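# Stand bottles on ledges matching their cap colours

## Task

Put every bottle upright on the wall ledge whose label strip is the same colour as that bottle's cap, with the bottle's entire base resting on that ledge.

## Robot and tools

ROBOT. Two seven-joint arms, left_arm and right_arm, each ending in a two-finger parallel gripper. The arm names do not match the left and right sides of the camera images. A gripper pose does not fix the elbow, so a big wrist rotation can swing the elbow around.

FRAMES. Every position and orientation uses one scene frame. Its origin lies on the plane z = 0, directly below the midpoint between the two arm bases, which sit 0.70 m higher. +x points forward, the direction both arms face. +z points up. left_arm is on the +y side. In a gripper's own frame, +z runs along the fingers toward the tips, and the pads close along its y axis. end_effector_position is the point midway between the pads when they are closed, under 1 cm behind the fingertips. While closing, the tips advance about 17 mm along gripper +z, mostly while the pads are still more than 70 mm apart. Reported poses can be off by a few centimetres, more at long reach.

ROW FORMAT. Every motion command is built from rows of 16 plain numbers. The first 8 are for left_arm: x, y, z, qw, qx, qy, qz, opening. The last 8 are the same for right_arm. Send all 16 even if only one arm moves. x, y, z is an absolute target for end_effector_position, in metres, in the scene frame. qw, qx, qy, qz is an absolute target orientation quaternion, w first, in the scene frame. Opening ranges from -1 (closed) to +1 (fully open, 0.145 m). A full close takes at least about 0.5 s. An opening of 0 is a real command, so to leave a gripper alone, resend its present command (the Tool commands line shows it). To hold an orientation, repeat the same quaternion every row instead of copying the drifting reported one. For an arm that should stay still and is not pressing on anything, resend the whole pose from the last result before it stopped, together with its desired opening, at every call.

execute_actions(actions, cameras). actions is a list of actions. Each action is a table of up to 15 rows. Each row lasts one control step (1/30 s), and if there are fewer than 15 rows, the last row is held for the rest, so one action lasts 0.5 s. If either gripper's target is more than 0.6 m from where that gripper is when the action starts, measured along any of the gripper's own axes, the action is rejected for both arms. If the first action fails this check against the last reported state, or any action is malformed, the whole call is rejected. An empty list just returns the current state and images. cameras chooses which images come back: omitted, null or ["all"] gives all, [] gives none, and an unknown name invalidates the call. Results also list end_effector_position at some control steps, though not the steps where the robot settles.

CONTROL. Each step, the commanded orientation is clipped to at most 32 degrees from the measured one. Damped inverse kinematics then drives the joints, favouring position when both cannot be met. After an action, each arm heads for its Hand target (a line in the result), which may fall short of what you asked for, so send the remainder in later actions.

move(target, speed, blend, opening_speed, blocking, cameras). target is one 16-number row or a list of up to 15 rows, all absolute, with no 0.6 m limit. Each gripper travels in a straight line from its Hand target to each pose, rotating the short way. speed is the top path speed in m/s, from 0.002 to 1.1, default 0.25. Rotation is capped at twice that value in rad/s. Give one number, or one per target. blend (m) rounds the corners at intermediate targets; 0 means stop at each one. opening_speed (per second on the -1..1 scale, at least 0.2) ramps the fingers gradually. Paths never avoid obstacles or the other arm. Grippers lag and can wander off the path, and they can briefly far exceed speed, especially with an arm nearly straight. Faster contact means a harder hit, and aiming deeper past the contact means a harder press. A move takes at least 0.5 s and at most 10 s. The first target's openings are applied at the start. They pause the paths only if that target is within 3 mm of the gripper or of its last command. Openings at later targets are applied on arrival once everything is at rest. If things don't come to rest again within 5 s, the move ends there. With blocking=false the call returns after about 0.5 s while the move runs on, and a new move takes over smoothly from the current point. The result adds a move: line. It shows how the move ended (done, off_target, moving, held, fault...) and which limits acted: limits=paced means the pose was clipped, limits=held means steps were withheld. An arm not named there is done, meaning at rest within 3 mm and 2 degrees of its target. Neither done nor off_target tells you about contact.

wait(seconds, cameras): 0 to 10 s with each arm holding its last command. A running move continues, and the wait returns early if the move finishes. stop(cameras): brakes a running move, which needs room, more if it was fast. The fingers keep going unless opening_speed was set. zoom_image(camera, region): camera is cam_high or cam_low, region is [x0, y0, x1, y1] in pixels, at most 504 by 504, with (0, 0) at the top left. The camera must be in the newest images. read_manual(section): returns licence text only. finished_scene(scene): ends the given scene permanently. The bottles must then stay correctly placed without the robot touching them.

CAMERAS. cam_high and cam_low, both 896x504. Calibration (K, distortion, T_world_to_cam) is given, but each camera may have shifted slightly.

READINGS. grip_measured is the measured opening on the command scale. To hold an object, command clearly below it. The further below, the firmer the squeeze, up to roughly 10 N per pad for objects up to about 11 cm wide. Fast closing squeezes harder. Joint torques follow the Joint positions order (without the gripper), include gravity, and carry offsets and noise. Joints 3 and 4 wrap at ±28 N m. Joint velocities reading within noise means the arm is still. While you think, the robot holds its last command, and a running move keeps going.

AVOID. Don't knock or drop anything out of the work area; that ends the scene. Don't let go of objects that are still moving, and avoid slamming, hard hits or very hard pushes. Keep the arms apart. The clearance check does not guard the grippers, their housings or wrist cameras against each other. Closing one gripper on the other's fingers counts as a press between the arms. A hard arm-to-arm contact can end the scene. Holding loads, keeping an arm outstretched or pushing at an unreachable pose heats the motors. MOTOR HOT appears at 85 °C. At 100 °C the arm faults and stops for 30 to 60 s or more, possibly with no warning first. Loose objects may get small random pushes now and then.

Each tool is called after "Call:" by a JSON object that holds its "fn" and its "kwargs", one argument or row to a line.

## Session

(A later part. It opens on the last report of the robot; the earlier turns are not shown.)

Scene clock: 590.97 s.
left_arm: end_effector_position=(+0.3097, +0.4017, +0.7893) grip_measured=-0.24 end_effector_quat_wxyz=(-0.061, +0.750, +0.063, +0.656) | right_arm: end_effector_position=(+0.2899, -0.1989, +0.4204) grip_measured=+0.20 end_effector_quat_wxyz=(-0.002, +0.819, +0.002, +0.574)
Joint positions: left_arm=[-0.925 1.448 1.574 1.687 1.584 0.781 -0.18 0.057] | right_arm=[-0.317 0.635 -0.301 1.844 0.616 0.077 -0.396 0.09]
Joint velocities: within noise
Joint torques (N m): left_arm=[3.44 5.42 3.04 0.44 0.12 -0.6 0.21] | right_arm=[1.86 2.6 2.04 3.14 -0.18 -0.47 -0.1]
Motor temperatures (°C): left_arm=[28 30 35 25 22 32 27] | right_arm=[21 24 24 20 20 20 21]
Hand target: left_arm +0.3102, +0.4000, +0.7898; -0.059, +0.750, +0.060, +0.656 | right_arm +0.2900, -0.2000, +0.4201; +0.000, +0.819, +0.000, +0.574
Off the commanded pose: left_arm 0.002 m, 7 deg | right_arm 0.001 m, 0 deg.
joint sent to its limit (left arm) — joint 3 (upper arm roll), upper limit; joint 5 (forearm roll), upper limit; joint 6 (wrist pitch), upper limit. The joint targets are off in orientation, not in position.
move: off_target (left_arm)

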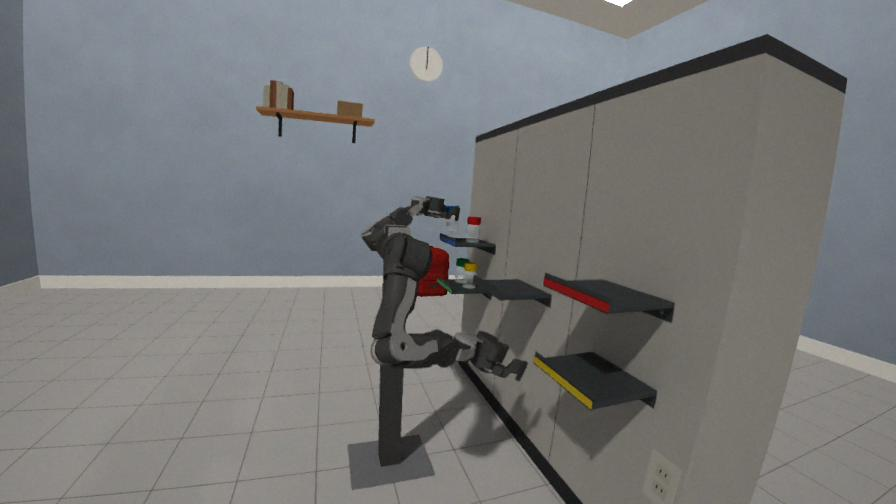

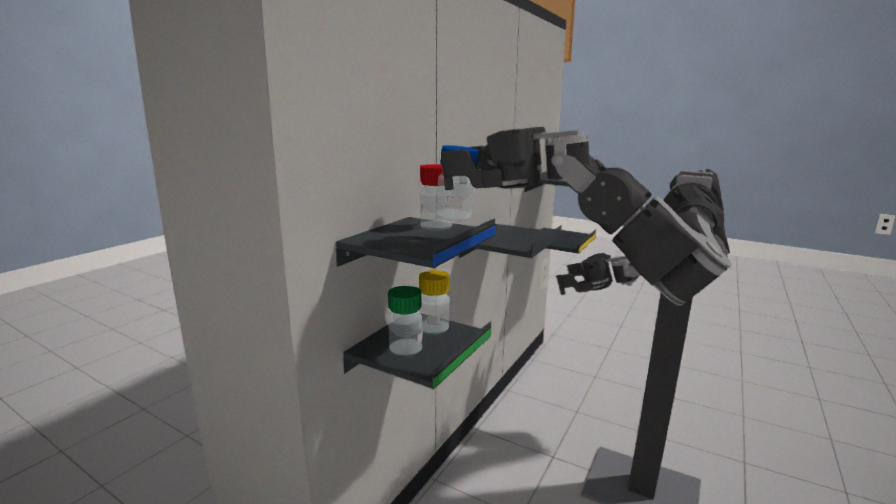

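Call:
{"fn": "move", "kwargs": {
  "target": [
    [0.32,0.445,0.785,-0.059,0.755,0.065,0.65,-0.6,0.29,-0.20,0.42,0,0.819,0,0.574,0.2],
    [0.383,0.447,0.785,-0.053,0.775,0.069,0.625,-0.6,0.29,-0.20,0.42,0,0.819,0,0.574,0.2],
    [0.383,0.447,0.742,-0.053,0.775,0.069,0.625,-0.6,0.29,-0.20,0.42,0,0.819,0,0.574,0.2]
  ],
  "speed": [0.15,0.15,0.06],
  "blend": [0.01,0.01,0]
}}

Call:
{"fn": "zoom_image", "kwargs": {
  "camera": "cam_low",
  "region": [330, 110, 600, 280]
}}

Scene clock: 599.83 s.
left_arm: end_effector_position=(+0.3829, +0.4463, +0.7506) grip_measured=-0.24 end_effector_quat_wxyz=(-0.052, +0.767, +0.067, +0.637) | right_arm: end_effector_position=(+0.2899, -0.1989, +0.4204) grip_measured=+0.20 end_effector_quat_wxyz=(-0.002, +0.819, +0.002, +0.574)
Joint positions: left_arm=[-1.179 1.705 1.531 1.213 1.487 0.529 0.071 0.057] | right_arm=[-0.317 0.635 -0.301 1.844 0.616 0.077 -0.396 0.09]
Joint velocities: within noise
Joint torques (N m): left_arm=[3.49 3.18 1.59 0.83 0.25 -0.3 -0.01] | right_arm=[1.89 2.55 2.14 3.19 -0.16 -0.45 -0.09]
Motor temperatures (°C): left_arm=[26 29 34 25 22 32 27] | right_arm=[21 24 24 20 20 20 21]
Hand target: left_arm +0.3829, +0.4471, +0.7420; -0.053, +0.775, +0.069, +0.625 | right_arm +0.2900, -0.2000, +0.4201; +0.000, +0.819, +0.000, +0.574
Off the commanded pose: left_arm 0.009 m, 2 deg | right_arm 0.001 m, 0 deg.
move: off_target (left_arm)

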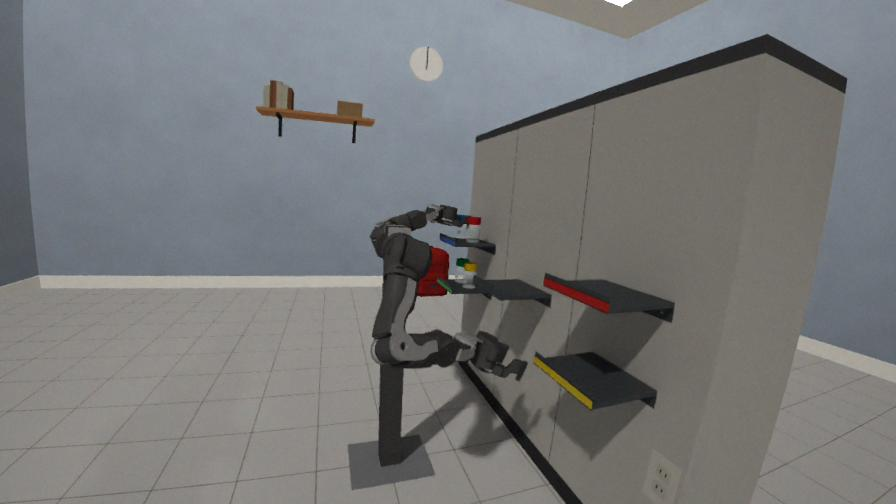

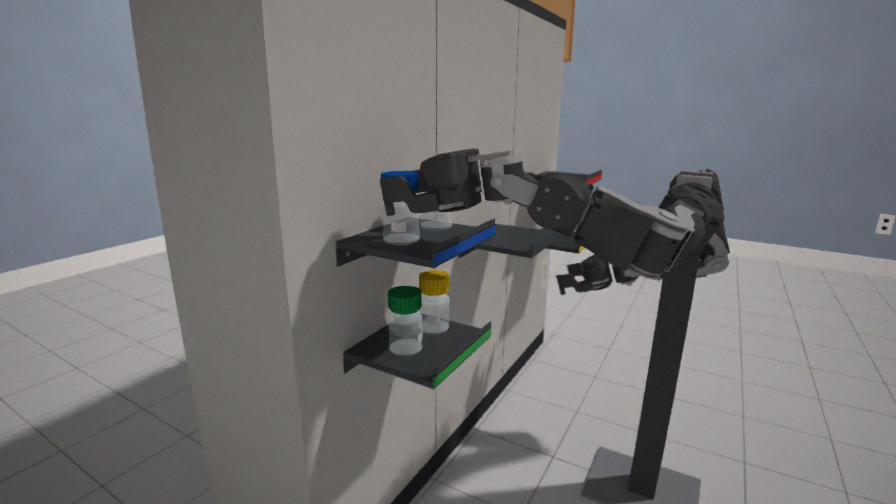

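Scaled by 1.867 from the camera's 896x504 image, which has a finer 1280x720 frame.

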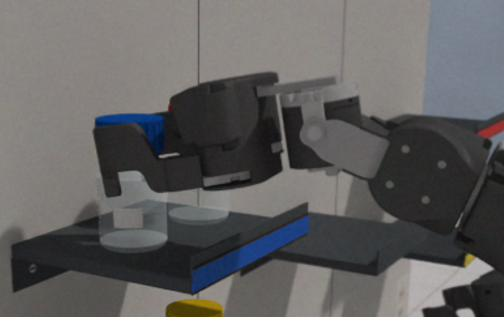

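Call:
{"fn": "move", "kwargs": {
  "target": [
    [0.383,0.447,0.749,-0.053,0.77,0.069,0.63,-0.6,0.29,-0.20,0.42,0,0.819,0,0.574,0.2],
    [0.383,0.447,0.749,-0.053,0.77,0.069,0.63,0.05,0.29,-0.20,0.42,0,0.819,0,0.574,0.2],
    [0.29,0.43,0.76,-0.053,0.76,0.069,0.64,0.2,0.29,-0.20,0.42,0,0.819,0,0.574,0.2],
    [0.30,0.345,0.76,0,0.765,0,0.644,0.2,0.29,-0.20,0.42,0,0.819,0,0.574,0.2],
    [0.389,0.343,0.752,0,0.775,0,0.632,0.2,0.29,-0.20,0.42,0,0.819,0,0.574,0.2]
  ],
  "speed": 0.15,
  "opening_speed": 1.5
}}

Call:
{"fn": "zoom_image", "kwargs": {
  "camera": "cam_low",
  "region": [330, 110, 600, 280]
}}

Call:
{"fn": "zoom_image", "kwargs": {
  "camera": "cam_high",
  "region": [400, 180, 560, 300]
}}

Scene clock: 621.67 s.
left_arm: end_effector_position=(+0.3891, +0.3426, +0.7510) grip_measured=+0.20 end_effector_quat_wxyz=(-0.007, +0.773, -0.027, +0.633) | right_arm: end_effector_position=(+0.2899, -0.1989, +0.4204) grip_measured=+0.20 end_effector_quat_wxyz=(-0.002, +0.819, +0.002, +0.574)
Joint positions: left_arm=[-1.211 1.71 1.573 1.547 1.585 0.562 -0.082 0.09] | right_arm=[-0.317 0.635 -0.301 1.844 0.616 0.077 -0.396 0.09]
Joint velocities: within noise
Joint torques (N m): left_arm=[5.97 2.78 3.73 0.02 0.13 -0.63 -0.06] | right_arm=[1.78 2.55 2.09 3.18 -0.14 -0.49 -0.1]
Motor temperatures (°C): left_arm=[25 29 32 23 22 31 26] | right_arm=[21 24 24 20 20 20 21]
Hand target: left_arm +0.3890, +0.3432, +0.7519; -0.008, +0.773, -0.025, +0.634 | right_arm +0.2900, -0.2000, +0.4201; +0.000, +0.819, +0.000, +0.574
Off the commanded pose: left_arm 0.001 m, 3 deg | right_arm 0.001 m, 0 deg.
joint sent to its limit (left arm) — joint 3 (upper arm roll), upper limit; joint 5 (forearm roll), upper limit. The joint targets are off in orientation, not in position.
move: off_target (left_arm)

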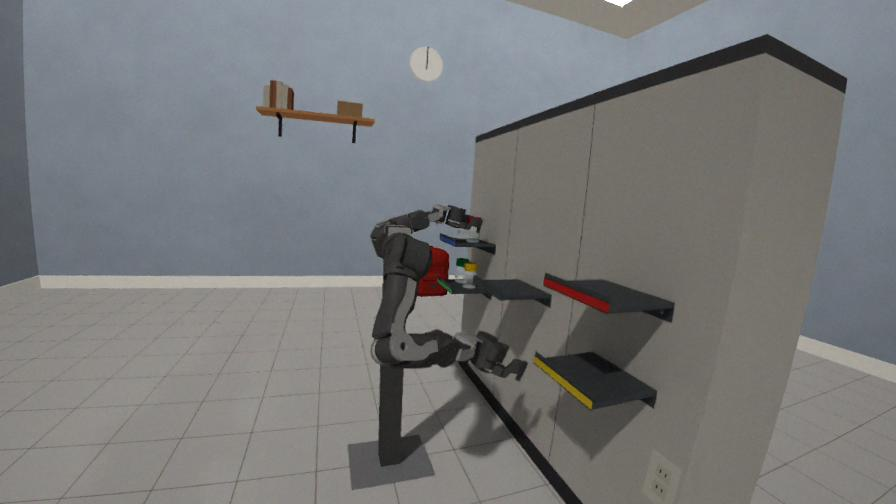

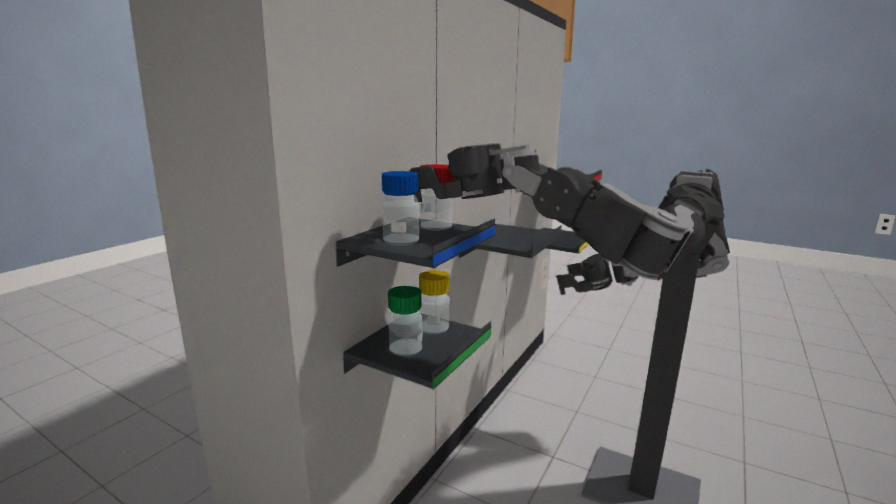

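Scaled by 1.867 from the camera's 896x504 image, which has a finer 1280x720 frame.

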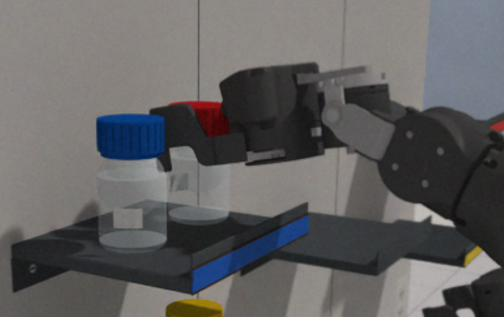

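Scaled by 3.150 from the camera's 896x504 image, which has a finer 1280x720 frame.

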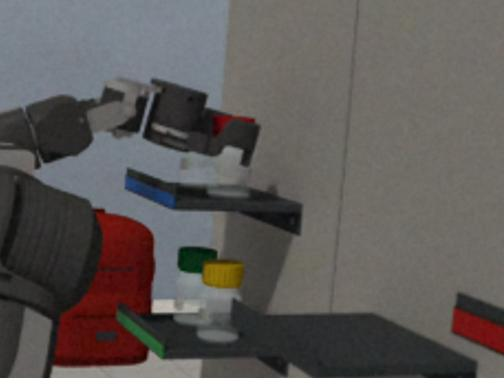

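Call:
{"fn": "move", "kwargs": {
  "target": [
    [0.389,0.343,0.752,-0.008,0.774,-0.025,0.633,-0.6,0.29,-0.20,0.42,0,0.819,0,0.574,0.2],
    [0.389,0.343,0.81,-0.008,0.774,-0.025,0.633,-0.6,0.29,-0.20,0.42,0,0.819,0,0.574,0.2],
    [0.31,0.30,0.81,0,0.775,0,0.632,-0.6,0.29,-0.20,0.42,0,0.819,0,0.574,0.2],
    [0.31,0.20,0.79,0,0.793,0,0.609,-0.6,0.29,-0.20,0.42,0,0.819,0,0.574,0.2],
    [0.32,0.05,0.75,0.06,0.79,-0.08,0.607,-0.6,0.29,-0.20,0.42,0,0.819,0,0.574,0.2]
  ],
  "speed": 0.2,
  "blend": [0,0.01,0.03,0.03,0],
  "opening_speed": 1.5
}}

Scene clock: 639.67 s.
left_arm: end_effector_position=(+0.3178, +0.0533, +0.7479) grip_measured=-0.25 end_effector_quat_wxyz=(+0.227, +0.612, -0.306, +0.693) | right_arm: end_effector_position=(+0.2899, -0.1989, +0.4204) grip_measured=+0.20 end_effector_quat_wxyz=(-0.002, +0.819, +0.002, +0.574)
Joint positions: left_arm=[-1.372 2.011 1.573 2.156 1.584 0.08 -0.246 0.057] | right_arm=[-0.317 0.635 -0.301 1.844 0.616 0.077 -0.396 0.09]
Joint velocities: within noise
Joint torques (N m): left_arm=[5.74 0.75 3.25 -1.07 0.08 -0.97 0.12] | right_arm=[1.75 2.47 2.03 3.12 -0.17 -0.47 -0.09]
Motor temperatures (°C): left_arm=[26 28 31 23 22 31 26] | right_arm=[21 24 24 20 20 20 21]
Hand target: left_arm +0.3178, +0.0534, +0.7495; +0.231, +0.610, -0.304, +0.695 | right_arm +0.2900, -0.2000, +0.4201; +0.000, +0.819, +0.000, +0.574
Off the commanded pose: left_arm 0.005 m, 39 deg; orientation clipped | right_arm 0.001 m, 0 deg.
joint read past its limit (left arm) — joint 2 (shoulder roll), upper limit.
joint sent to its limit (left arm) — joint 2 (shoulder roll), upper limit; joint 3 (upper arm roll), upper limit; joint 5 (forearm roll), upper limit. The joint targets are off in position and orientation.
move: off_target (left_arm); limits=paced

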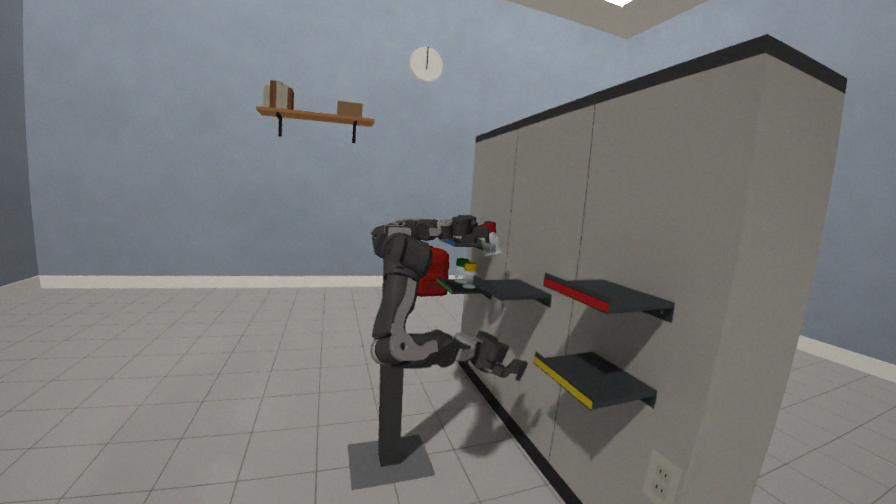

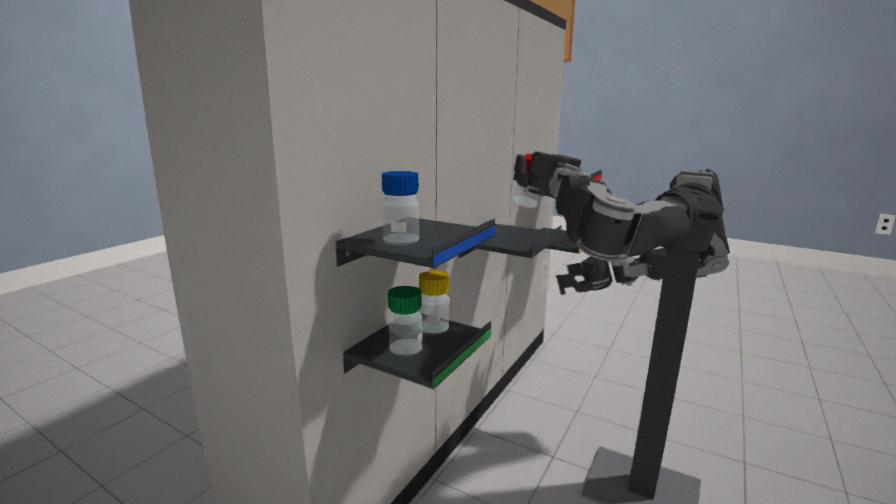

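Call:
{"fn": "move", "kwargs": {
  "target": [
    [0.24,0.25,0.74,0,0.79,0,0.607,-0.6,0.29,-0.20,0.42,0,0.819,0,0.574,0.2],
    [0.18,0.50,0.65,-0.22,0.757,0.314,0.53,-0.6,0.29,-0.20,0.42,0,0.819,0,0.574,0.2],
    [0.19,0.50,0.42,-0.22,0.757,0.314,0.53,-0.6,0.29,-0.20,0.42,0,0.819,0,0.574,0.2]
  ],
  "speed": 0.3,
  "blend": 0.03
}}

Scene clock: 659.30 s.
left_arm: end_effector_position=(+0.1880, +0.4992, +0.4164) grip_measured=-0.25 end_effector_quat_wxyz=(-0.219, +0.760, +0.317, +0.523) | right_arm: end_effector_position=(+0.2899, -0.1989, +0.4204) grip_measured=+0.20 end_effector_quat_wxyz=(-0.002, +0.819, +0.002, +0.574)
Joint positions: left_arm=[-0.597 0.707 0.442 1.389 1.01 -0.048 -0.275 0.057] | right_arm=[-0.317 0.635 -0.301 1.844 0.616 0.077 -0.396 0.09]
Joint velocities: within noise
Joint torques (N m): left_arm=[0.94 6.53 2.99 3.41 -0.13 -0.92 0.26] | right_arm=[1.99 2.47 2.06 3.11 -0.15 -0.48 -0.09]
Motor temperatures (°C): left_arm=[26 27 31 23 22 31 25] | right_arm=[21 24 24 20 20 20 21]
Hand target: left_arm +0.1900, +0.5001, +0.4200; -0.220, +0.757, +0.314, +0.530 | right_arm +0.2900, -0.2000, +0.4201; +0.000, +0.819, +0.000, +0.574
Off the commanded pose: left_arm 0.004 m, 1 deg | right_arm 0.001 m, 0 deg.
move: off_target (left_arm)

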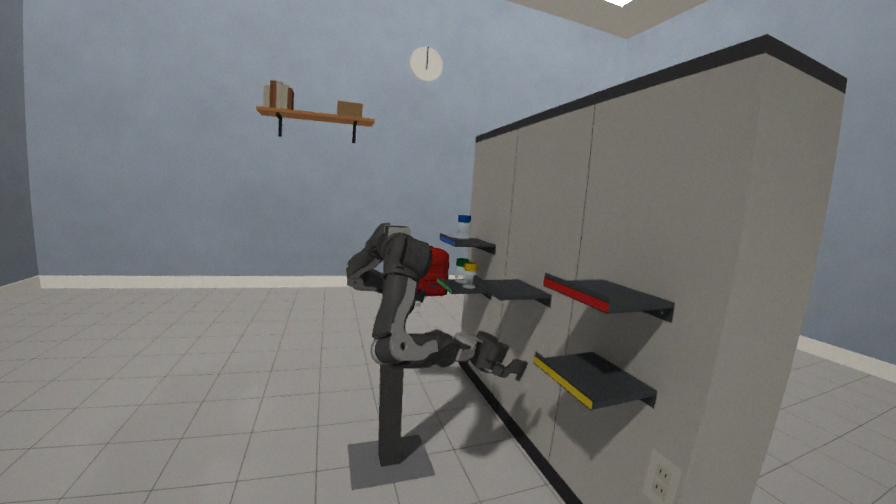

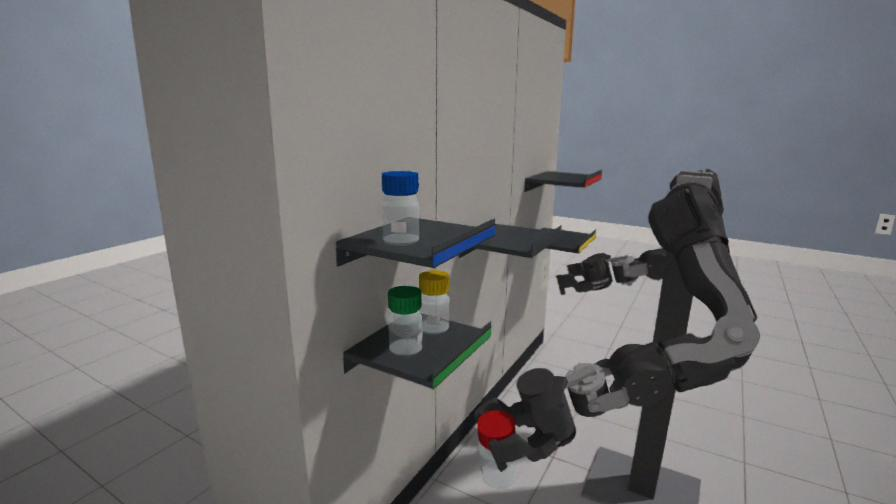

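Call:
{"fn": "move", "kwargs": {
  "target": [
    [0.24,0.30,0.40,0,0.793,0,0.609,-0.6,0.29,-0.22,0.38,0,0.819,0,0.574,0.2],
    [0.30,0.20,0.48,0,0.793,0,0.609,-0.6,0.29,-0.22,0.38,0,0.819,0,0.574,0.2],
    [0.31,0.18,0.69,0.06,0.79,-0.08,0.607,-0.6,0.29,-0.22,0.38,0,0.819,0,0.574,0.2],
    [0.33,0.03,0.70,0.132,0.774,-0.171,0.594,-0.6,0.29,-0.22,0.38,0,0.819,0,0.574,0.2],
    [0.378,-0.045,0.69,0.132,0.774,-0.171,0.594,-0.6,0.29,-0.22,0.38,0,0.819,0,0.574,0.2]
  ],
  "speed": 0.25,
  "blend": 0.03
}}

Call:
{"fn": "zoom_image", "kwargs": {
  "camera": "cam_high",
  "region": [430, 210, 630, 320]
}}

Scene clock: 677.93 s.
left_arm: end_effector_position=(+0.3779, -0.0445, +0.6864) grip_measured=-0.25 end_effector_quat_wxyz=(+0.129, +0.778, -0.173, +0.590) | right_arm: end_effector_position=(+0.2901, -0.2221, +0.3806) grip_measured=+0.20 end_effector_quat_wxyz=(+0.003, +0.819, -0.002, +0.573)
Joint positions: left_arm=[1.143 0.186 -0.914 1.793 1.508 0.76 -1.104 0.057] | right_arm=[-0.286 0.619 -0.318 1.614 0.608 -0.086 -0.292 0.09]
Joint velocities: within noise
Joint torques (N m): left_arm=[9.96 -0.96 3 2.1 -0.43 -0.53 0.23] | right_arm=[2.2 2.89 1.01 3.06 -0.11 -0.53 0.19]
Motor temperatures (°C): left_arm=[25 28 30 23 22 31 25] | right_arm=[21 24 24 20 20 21 21]
Hand target: left_arm +0.3780, -0.0450, +0.6899; +0.132, +0.775, -0.171, +0.594 | right_arm +0.2900, -0.2201, +0.3800; +0.000, +0.819, +0.000, +0.574
Off the commanded pose: left_arm 0.004 m, 1 deg | right_arm 0.002 m, 0 deg.
move: off_target (left_arm)

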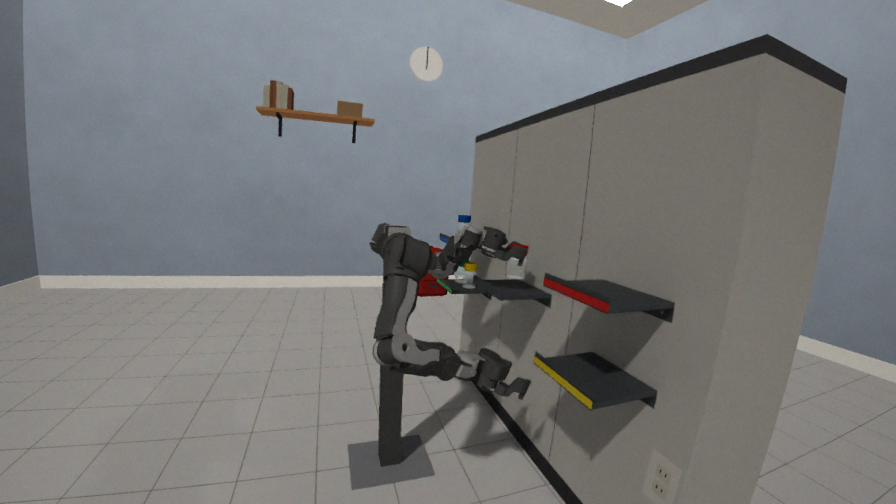

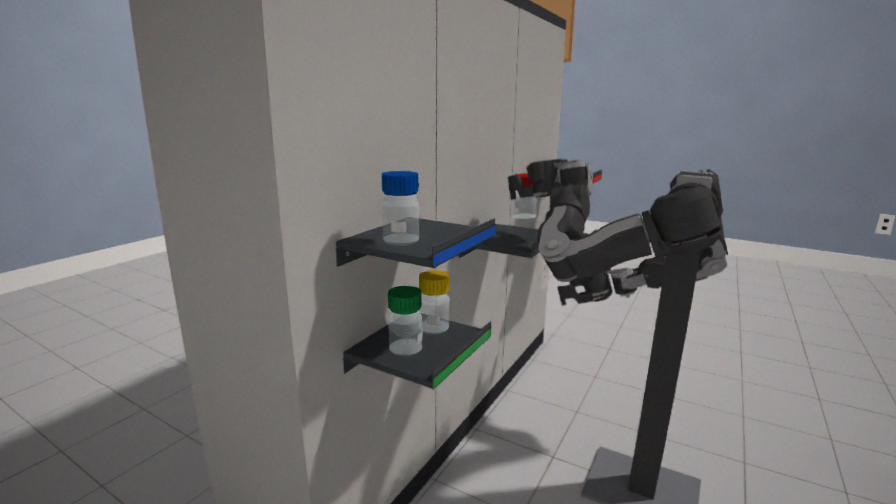

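Scaled by 2.520 from the camera's 896x504 image, which has a finer 1280x720 frame.

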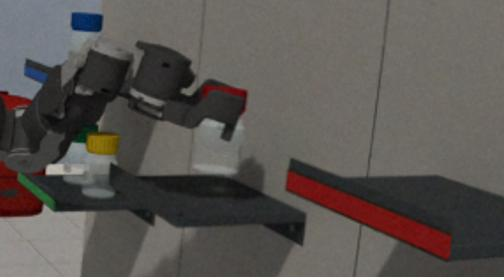

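Call:
{"fn": "move", "kwargs": {
  "target": [
    [0.378,-0.045,0.647,0.129,0.776,-0.172,0.592,-0.6,0.29,-0.22,0.38,0,0.819,0,0.574,0.2],
    [0.378,-0.045,0.648,0.129,0.776,-0.172,0.592,0.2,0.29,-0.22,0.38,0,0.819,0,0.574,0.2],
    [0.31,-0.015,0.665,0.129,0.776,-0.172,0.592,0.2,0.29,-0.22,0.38,0,0.819,0,0.574,0.2],
    [0.31,0.17,0.67,0.05,0.79,-0.06,0.607,0.2,0.30,-0.20,0.48,0,0.793,0,0.609,0.3],
    [0.30,0.21,0.53,0,0.793,0,0.609,0.2,0.31,-0.18,0.66,-0.06,0.79,0.08,0.607,0.3]
  ],
  "speed": [0.08,0.1,0.15,0.25,0.25],
  "blend": [0,0,0.01,0.03,0],
  "opening_speed": 1.5
}}

Call:
{"fn": "zoom_image", "kwargs": {
  "camera": "cam_high",
  "region": [430, 210, 630, 320]
}}

Call:
{"fn": "zoom_image", "kwargs": {
  "camera": "cam_low",
  "region": [330, 150, 600, 400]
}}

Scene clock: 699.00 s.
left_arm: end_effector_position=(+0.2999, +0.2109, +0.5305) grip_measured=+0.20 end_effector_quat_wxyz=(-0.002, +0.793, +0.001, +0.609) | right_arm: end_effector_position=(+0.3098, -0.1795, +0.6610) grip_measured=+0.30 end_effector_quat_wxyz=(-0.062, +0.787, +0.080, +0.609)
Joint positions: left_arm=[-0.294 0.906 -0.15 2.204 0.922 0.246 -0.595 0.09] | right_arm=[0.249 1.013 0.018 2.361 1.558 0.783 -0.717 0.098]
Joint velocities: within noise
Joint torques (N m): left_arm=[3.26 3.68 1.39 3.64 -0.19 -0.64 0.24] | right_arm=[3.31 3.94 2.06 1.09 -0.09 -0.25 -0.14]
Motor temperatures (°C): left_arm=[28 27 30 23 22 30 25] | right_arm=[21 24 23 20 20 21 21]
Hand target: left_arm +0.3000, +0.2100, +0.5301; +0.000, +0.793, +0.000, +0.609 | right_arm +0.3100, -0.1800, +0.6600; -0.060, +0.789, +0.080, +0.607
Off the commanded pose: left_arm 0.001 m, 0 deg | right_arm 0.001 m, 0 deg.
joint sent to its limit (right arm) — joint 5 (forearm roll), upper limit; joint 6 (wrist pitch), upper limit. The joint targets still meet the commanded pose.
move: done; blend cut to 0 m at target 4

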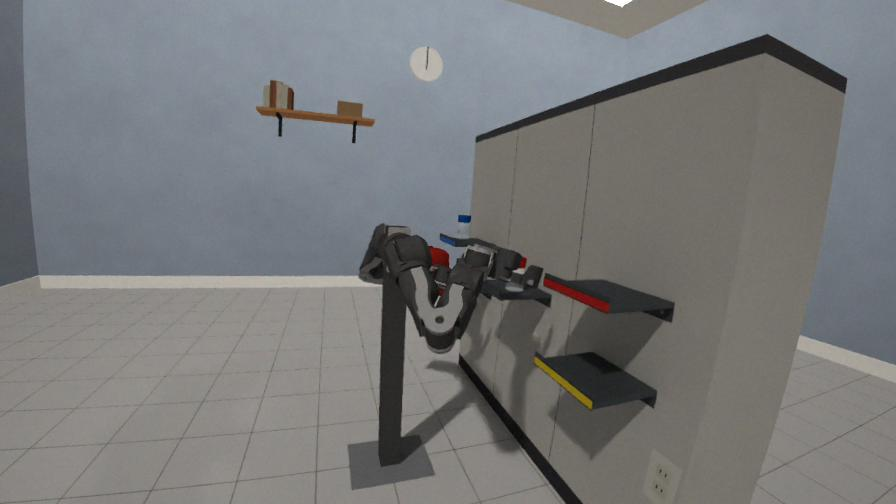

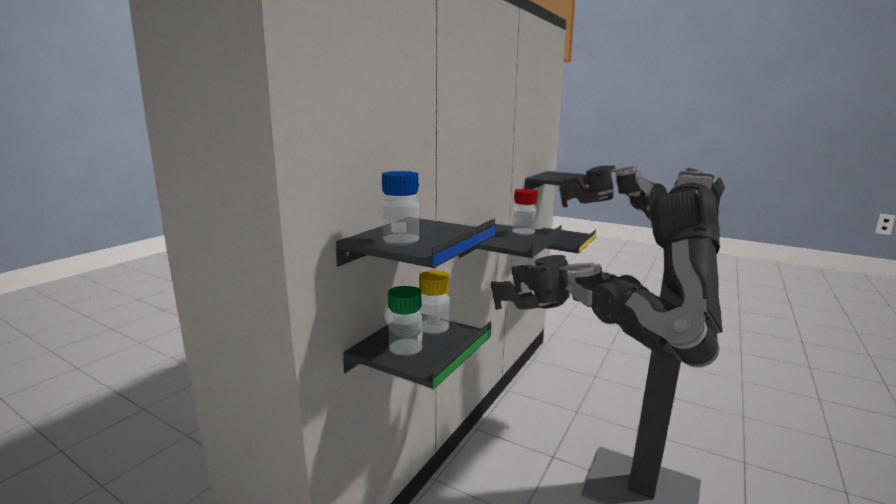

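Scaled by 2.520 from the camera's 896x504 image, which has a finer 1280x720 frame.

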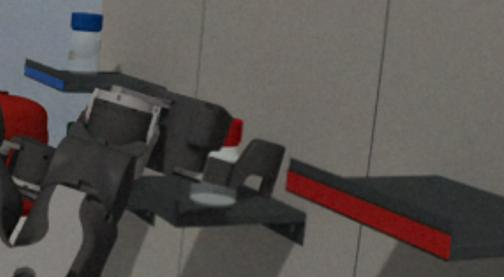

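Scaled by 1.867 from the camera's 896x504 image, which has a finer 1280x720 frame.

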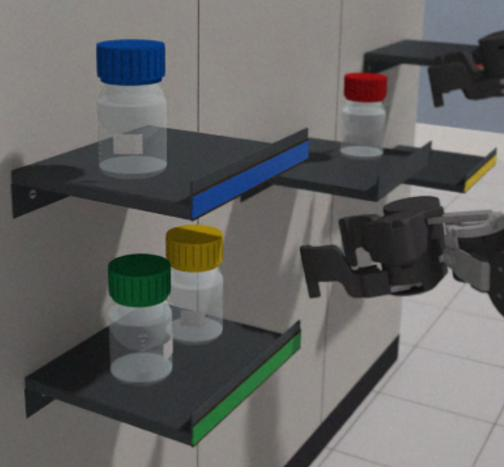

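Call:
{"fn": "move", "kwargs": {
  "target": [
    [0.30,0.345,0.56,0,0.793,0,0.609,0.2,0.315,-0.07,0.66,-0.132,0.774,0.171,0.594,0.3],
    [0.389,0.347,0.548,0,0.793,0,0.609,0.2,0.378,-0.046,0.65,-0.132,0.774,0.171,0.594,0.3],
    [0.389,0.347,0.548,0,0.793,0,0.609,-0.6,0.378,-0.046,0.65,-0.132,0.774,0.171,0.594,-0.6]
  ],
  "speed": [0.2,0.15,0.15],
  "blend": [0.01,0,0],
  "opening_speed": 1.5
}}

Call:
{"fn": "zoom_image", "kwargs": {
  "camera": "cam_high",
  "region": [430, 210, 630, 320]
}}

Call:
{"fn": "zoom_image", "kwargs": {
  "camera": "cam_low",
  "region": [330, 150, 600, 400]
}}

Scene clock: 720.87 s.
left_arm: end_effector_position=(+0.3895, +0.3476, +0.5500) grip_measured=-0.25 end_effector_quat_wxyz=(-0.001, +0.791, +0.002, +0.612) | right_arm: end_effector_position=(+0.3780, -0.0461, +0.6502) grip_measured=-0.26 end_effector_quat_wxyz=(-0.132, +0.775, +0.171, +0.594)
Joint positions: left_arm=[0.178 1.139 -0.237 1.495 1.158 0.185 -0.034 0.057] | right_arm=[0.887 0.57 -0.746 1.982 1.354 0.754 -0.741 0.056]
Joint velocities: within noise
Joint torques (N m): left_arm=[5.47 6.74 2.69 2.29 0.11 -0.57 0.2] | right_arm=[5.6 0.67 2.99 1.89 -0.28 -0.42 0.03]
Motor temperatures (°C): left_arm=[25 27 29 23 22 30 24] | right_arm=[22 24 23 20 20 20 21]
Hand target: left_arm +0.3890, +0.3470, +0.5480; +0.000, +0.793, +0.000, +0.609 | right_arm +0.3780, -0.0461, +0.6501; -0.132, +0.775, +0.171, +0.594
Off the commanded pose: left_arm 0.002 m, 0 deg | right_arm 0.000 m, 0 deg.
move: done

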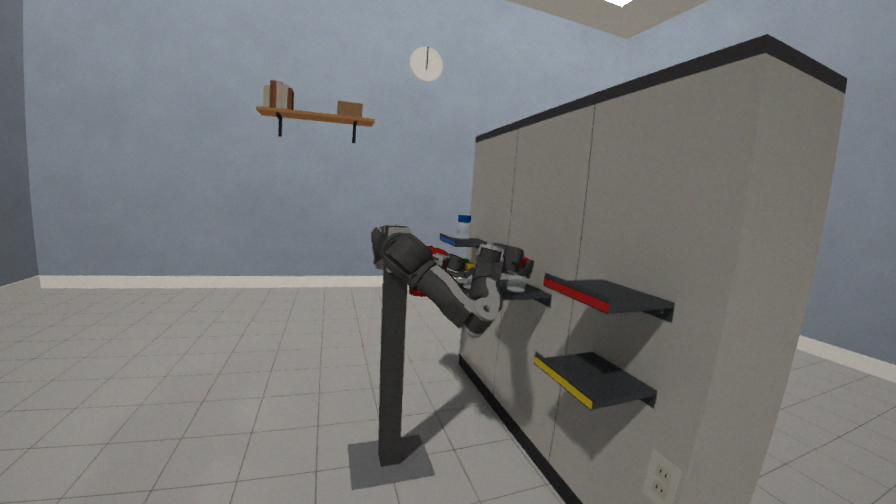

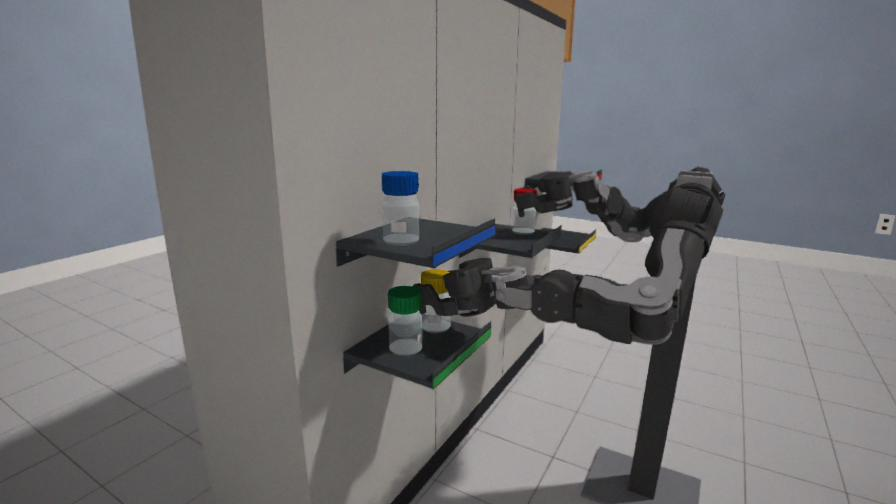

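Scaled by 2.520 from the camera's 896x504 image, which has a finer 1280x720 frame.

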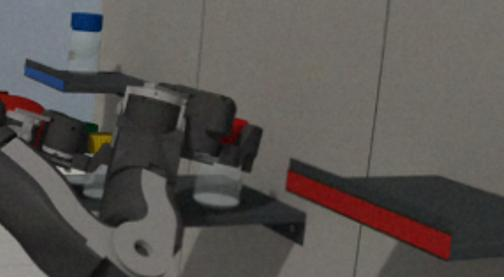

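Scaled by 1.867 from the camera's 896x504 image, which has a finer 1280x720 frame.

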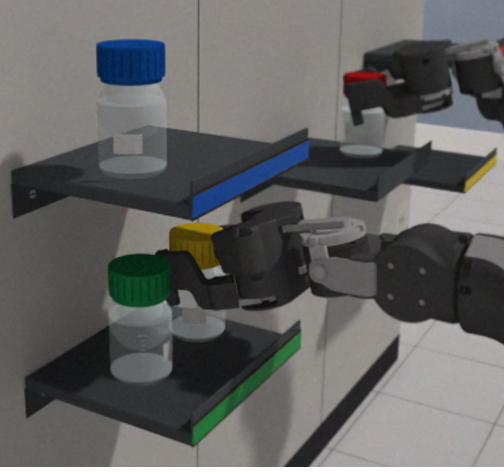

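Call:
{"fn": "move", "kwargs": {
  "target": [
    [0.389,0.347,0.578,0,0.793,0,0.609,-0.6,0.378,-0.046,0.71,-0.132,0.774,0.171,0.594,-0.6],
    [0.31,0.33,0.578,0,0.793,0,0.609,-0.6,0.32,-0.08,0.75,-0.06,0.79,0.08,0.607,-0.6],
    [0.31,0.21,0.60,0,0.793,0,0.609,-0.6,0.31,-0.20,0.79,0,0.793,0,0.609,-0.6],
    [0.31,0.18,0.69,0.06,0.79,-0.08,0.607,-0.6,0.32,-0.37,0.79,0.053,0.79,-0.069,0.607,-0.6],
    [0.31,0.10,0.70,0.132,0.774,-0.171,0.594,-0.6,0.383,-0.375,0.785,0.053,0.775,-0.069,0.625,-0.6]
  ],
  "speed": [0.15,0.2,0.25,0.25,0.2],
  "blend": [0.01,0.02,0.03,0.02,0]
}}

Call:
{"fn": "zoom_image", "kwargs": {
  "camera": "cam_high",
  "region": [480, 190, 680, 320]
}}

Scene clock: 735.57 s.
left_arm: end_effector_position=(+0.3098, +0.0996, +0.6992) grip_measured=-0.25 end_effector_quat_wxyz=(+0.140, +0.735, -0.185, +0.637) | right_arm: end_effector_position=(+0.3826, -0.3756, +0.7833) grip_measured=-0.26 end_effector_quat_wxyz=(+0.065, +0.777, -0.018, +0.626)
Joint positions: left_arm=[0.714 0.903 -0.384 2.348 1.584 0.782 -0.709 0.057] | right_arm=[-1.076 1.75 1.568 1.459 1.559 0.711 -0.166 0.056]
Joint velocities: within noise
Joint torques (N m): left_arm=[6.47 2.12 1.78 0.68 -0.07 -0.49 -0.08] | right_arm=[4.65 4.29 3.78 0.21 0.05 -0.64 -0.13]
Motor temperatures (°C): left_arm=[26 28 29 23 22 29 24] | right_arm=[22 24 24 20 20 20 21]
Hand target: left_arm +0.3101, +0.1001, +0.6997; +0.138, +0.735, -0.184, +0.637 | right_arm +0.3830, -0.3752, +0.7850; +0.065, +0.774, -0.018, +0.629
Off the commanded pose: left_arm 0.001 m, 7 deg | right_arm 0.002 m, 6 deg.
joint read past its limit (right arm) — joint 3 (upper arm roll), upper limit.
joint sent to its limit (left arm) — joint 5 (forearm roll), upper limit; joint 6 (wrist pitch), upper limit. The joint targets are off in orientation, not in position.
joint sent to its limit (right arm) — joint 3 (upper arm roll), upper limit; joint 5 (forearm roll), upper limit. The joint targets are off in orientation, not in position.
move: off_target (left_arm, right_arm)

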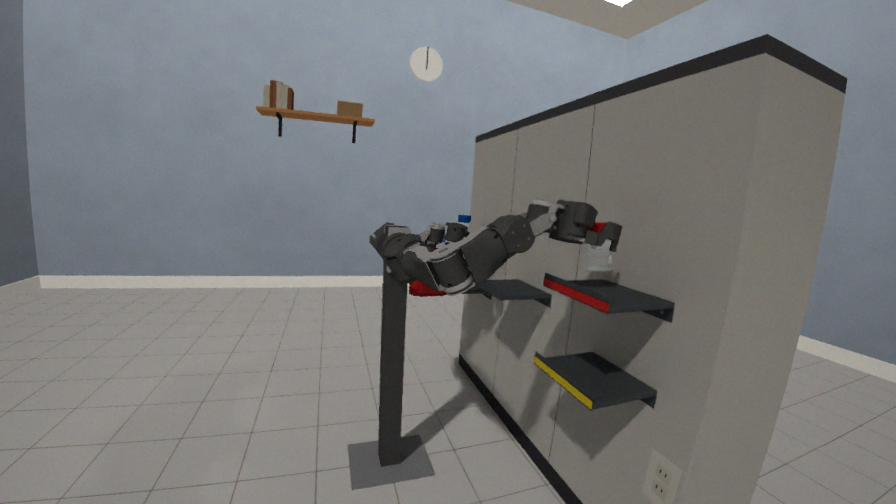

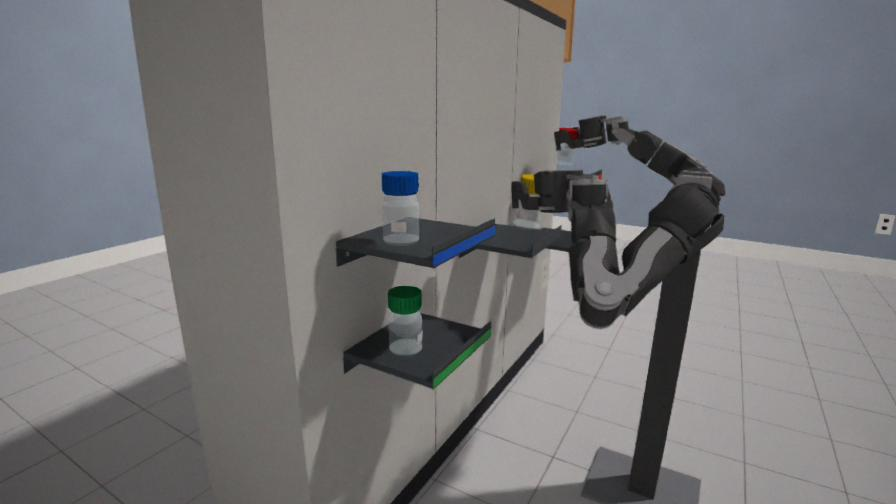

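Scaled by 2.520 from the camera's 896x504 image, which has a finer 1280x720 frame.

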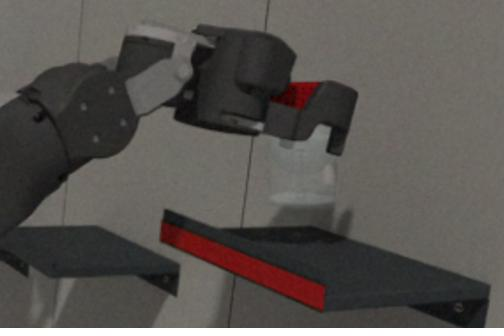

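Call:
{"fn": "move", "kwargs": {
  "target": [
    [0.378,-0.045,0.68,0.129,0.776,-0.172,0.592,-0.6,0.383,-0.375,0.746,0.065,0.774,-0.018,0.629,-0.6],
    [0.378,-0.045,0.648,0.129,0.776,-0.172,0.592,-0.6,0.383,-0.375,0.746,0.065,0.774,-0.018,0.629,0.1],
    [0.378,-0.045,0.648,0.129,0.776,-0.172,0.592,0.2,0.29,-0.37,0.76,0.065,0.774,-0.018,0.629,0.1],
    [0.31,-0.015,0.665,0.129,0.776,-0.172,0.592,0.2,0.18,-0.50,0.65,0.22,0.757,-0.314,0.53,0.1]
  ],
  "speed": [0.12,0.08,0.15,0.25],
  "opening_speed": 1.5
}}

Call:
{"fn": "zoom_image", "kwargs": {
  "camera": "cam_high",
  "region": [430, 190, 680, 320]
}}

Scene clock: 753.57 s.
left_arm: end_effector_position=(+0.3098, -0.0159, +0.6653) grip_measured=+0.20 end_effector_quat_wxyz=(+0.131, +0.775, -0.173, +0.594) | right_arm: end_effector_position=(+0.1800, -0.4997, +0.6507) grip_measured=+0.10 end_effector_quat_wxyz=(+0.218, +0.757, -0.313, +0.530)
Joint positions: left_arm=[0.924 0.291 -0.888 2.206 1.584 0.781 -1.368 0.09] | right_arm=[-0.983 0.893 1.416 1.926 1.522 0.721 -0.543 0.083]
Joint velocities: within noise
Joint torques (N m): left_arm=[6.47 -0.59 2.43 1.94 -0.19 -0.1 -0.05] | right_arm=[-0.01 4.63 2.77 1.37 -0.18 -0.51 -0.14]
Motor temperatures (°C): left_arm=[27 27 28 22 22 29 24] | right_arm=[22 24 24 20 20 21 21]
Hand target: left_arm +0.3100, -0.0150, +0.6649; +0.129, +0.776, -0.172, +0.593 | right_arm +0.1800, -0.5000, +0.6499; +0.220, +0.757, -0.314, +0.530
Off the commanded pose: left_arm 0.001 m, 0 deg | right_arm 0.001 m, 0 deg.
joint sent to its limit (left arm) — joint 5 (forearm roll), upper limit; joint 6 (wrist pitch), upper limit. The joint targets still meet the commanded pose.
move: done

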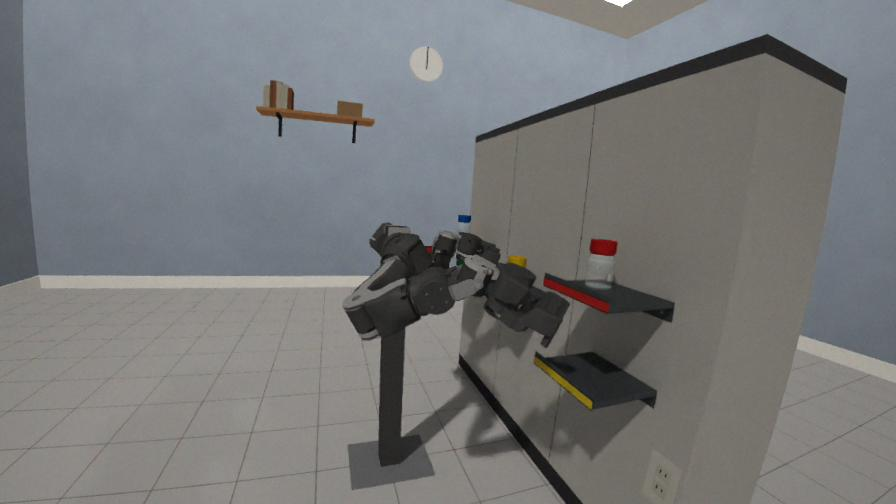

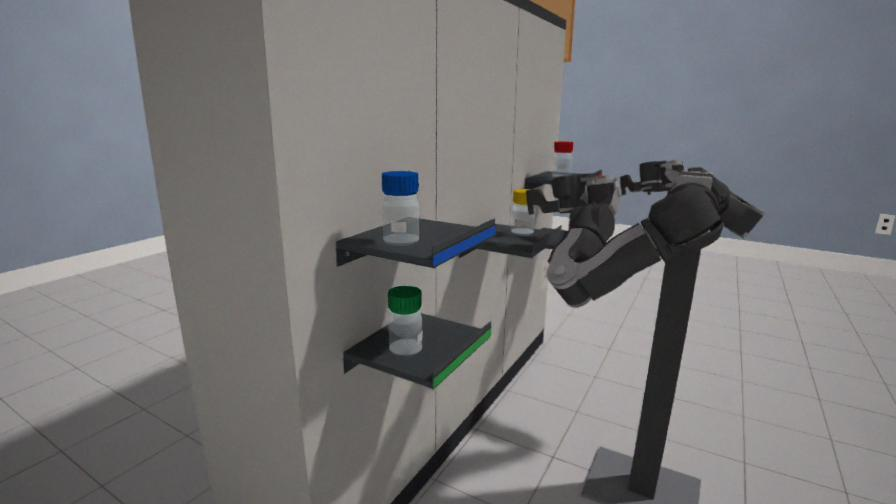

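Scaled by 2.016 from the camera's 896x504 image, which has a finer 1280x720 frame.

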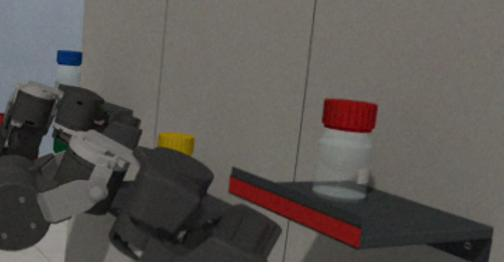

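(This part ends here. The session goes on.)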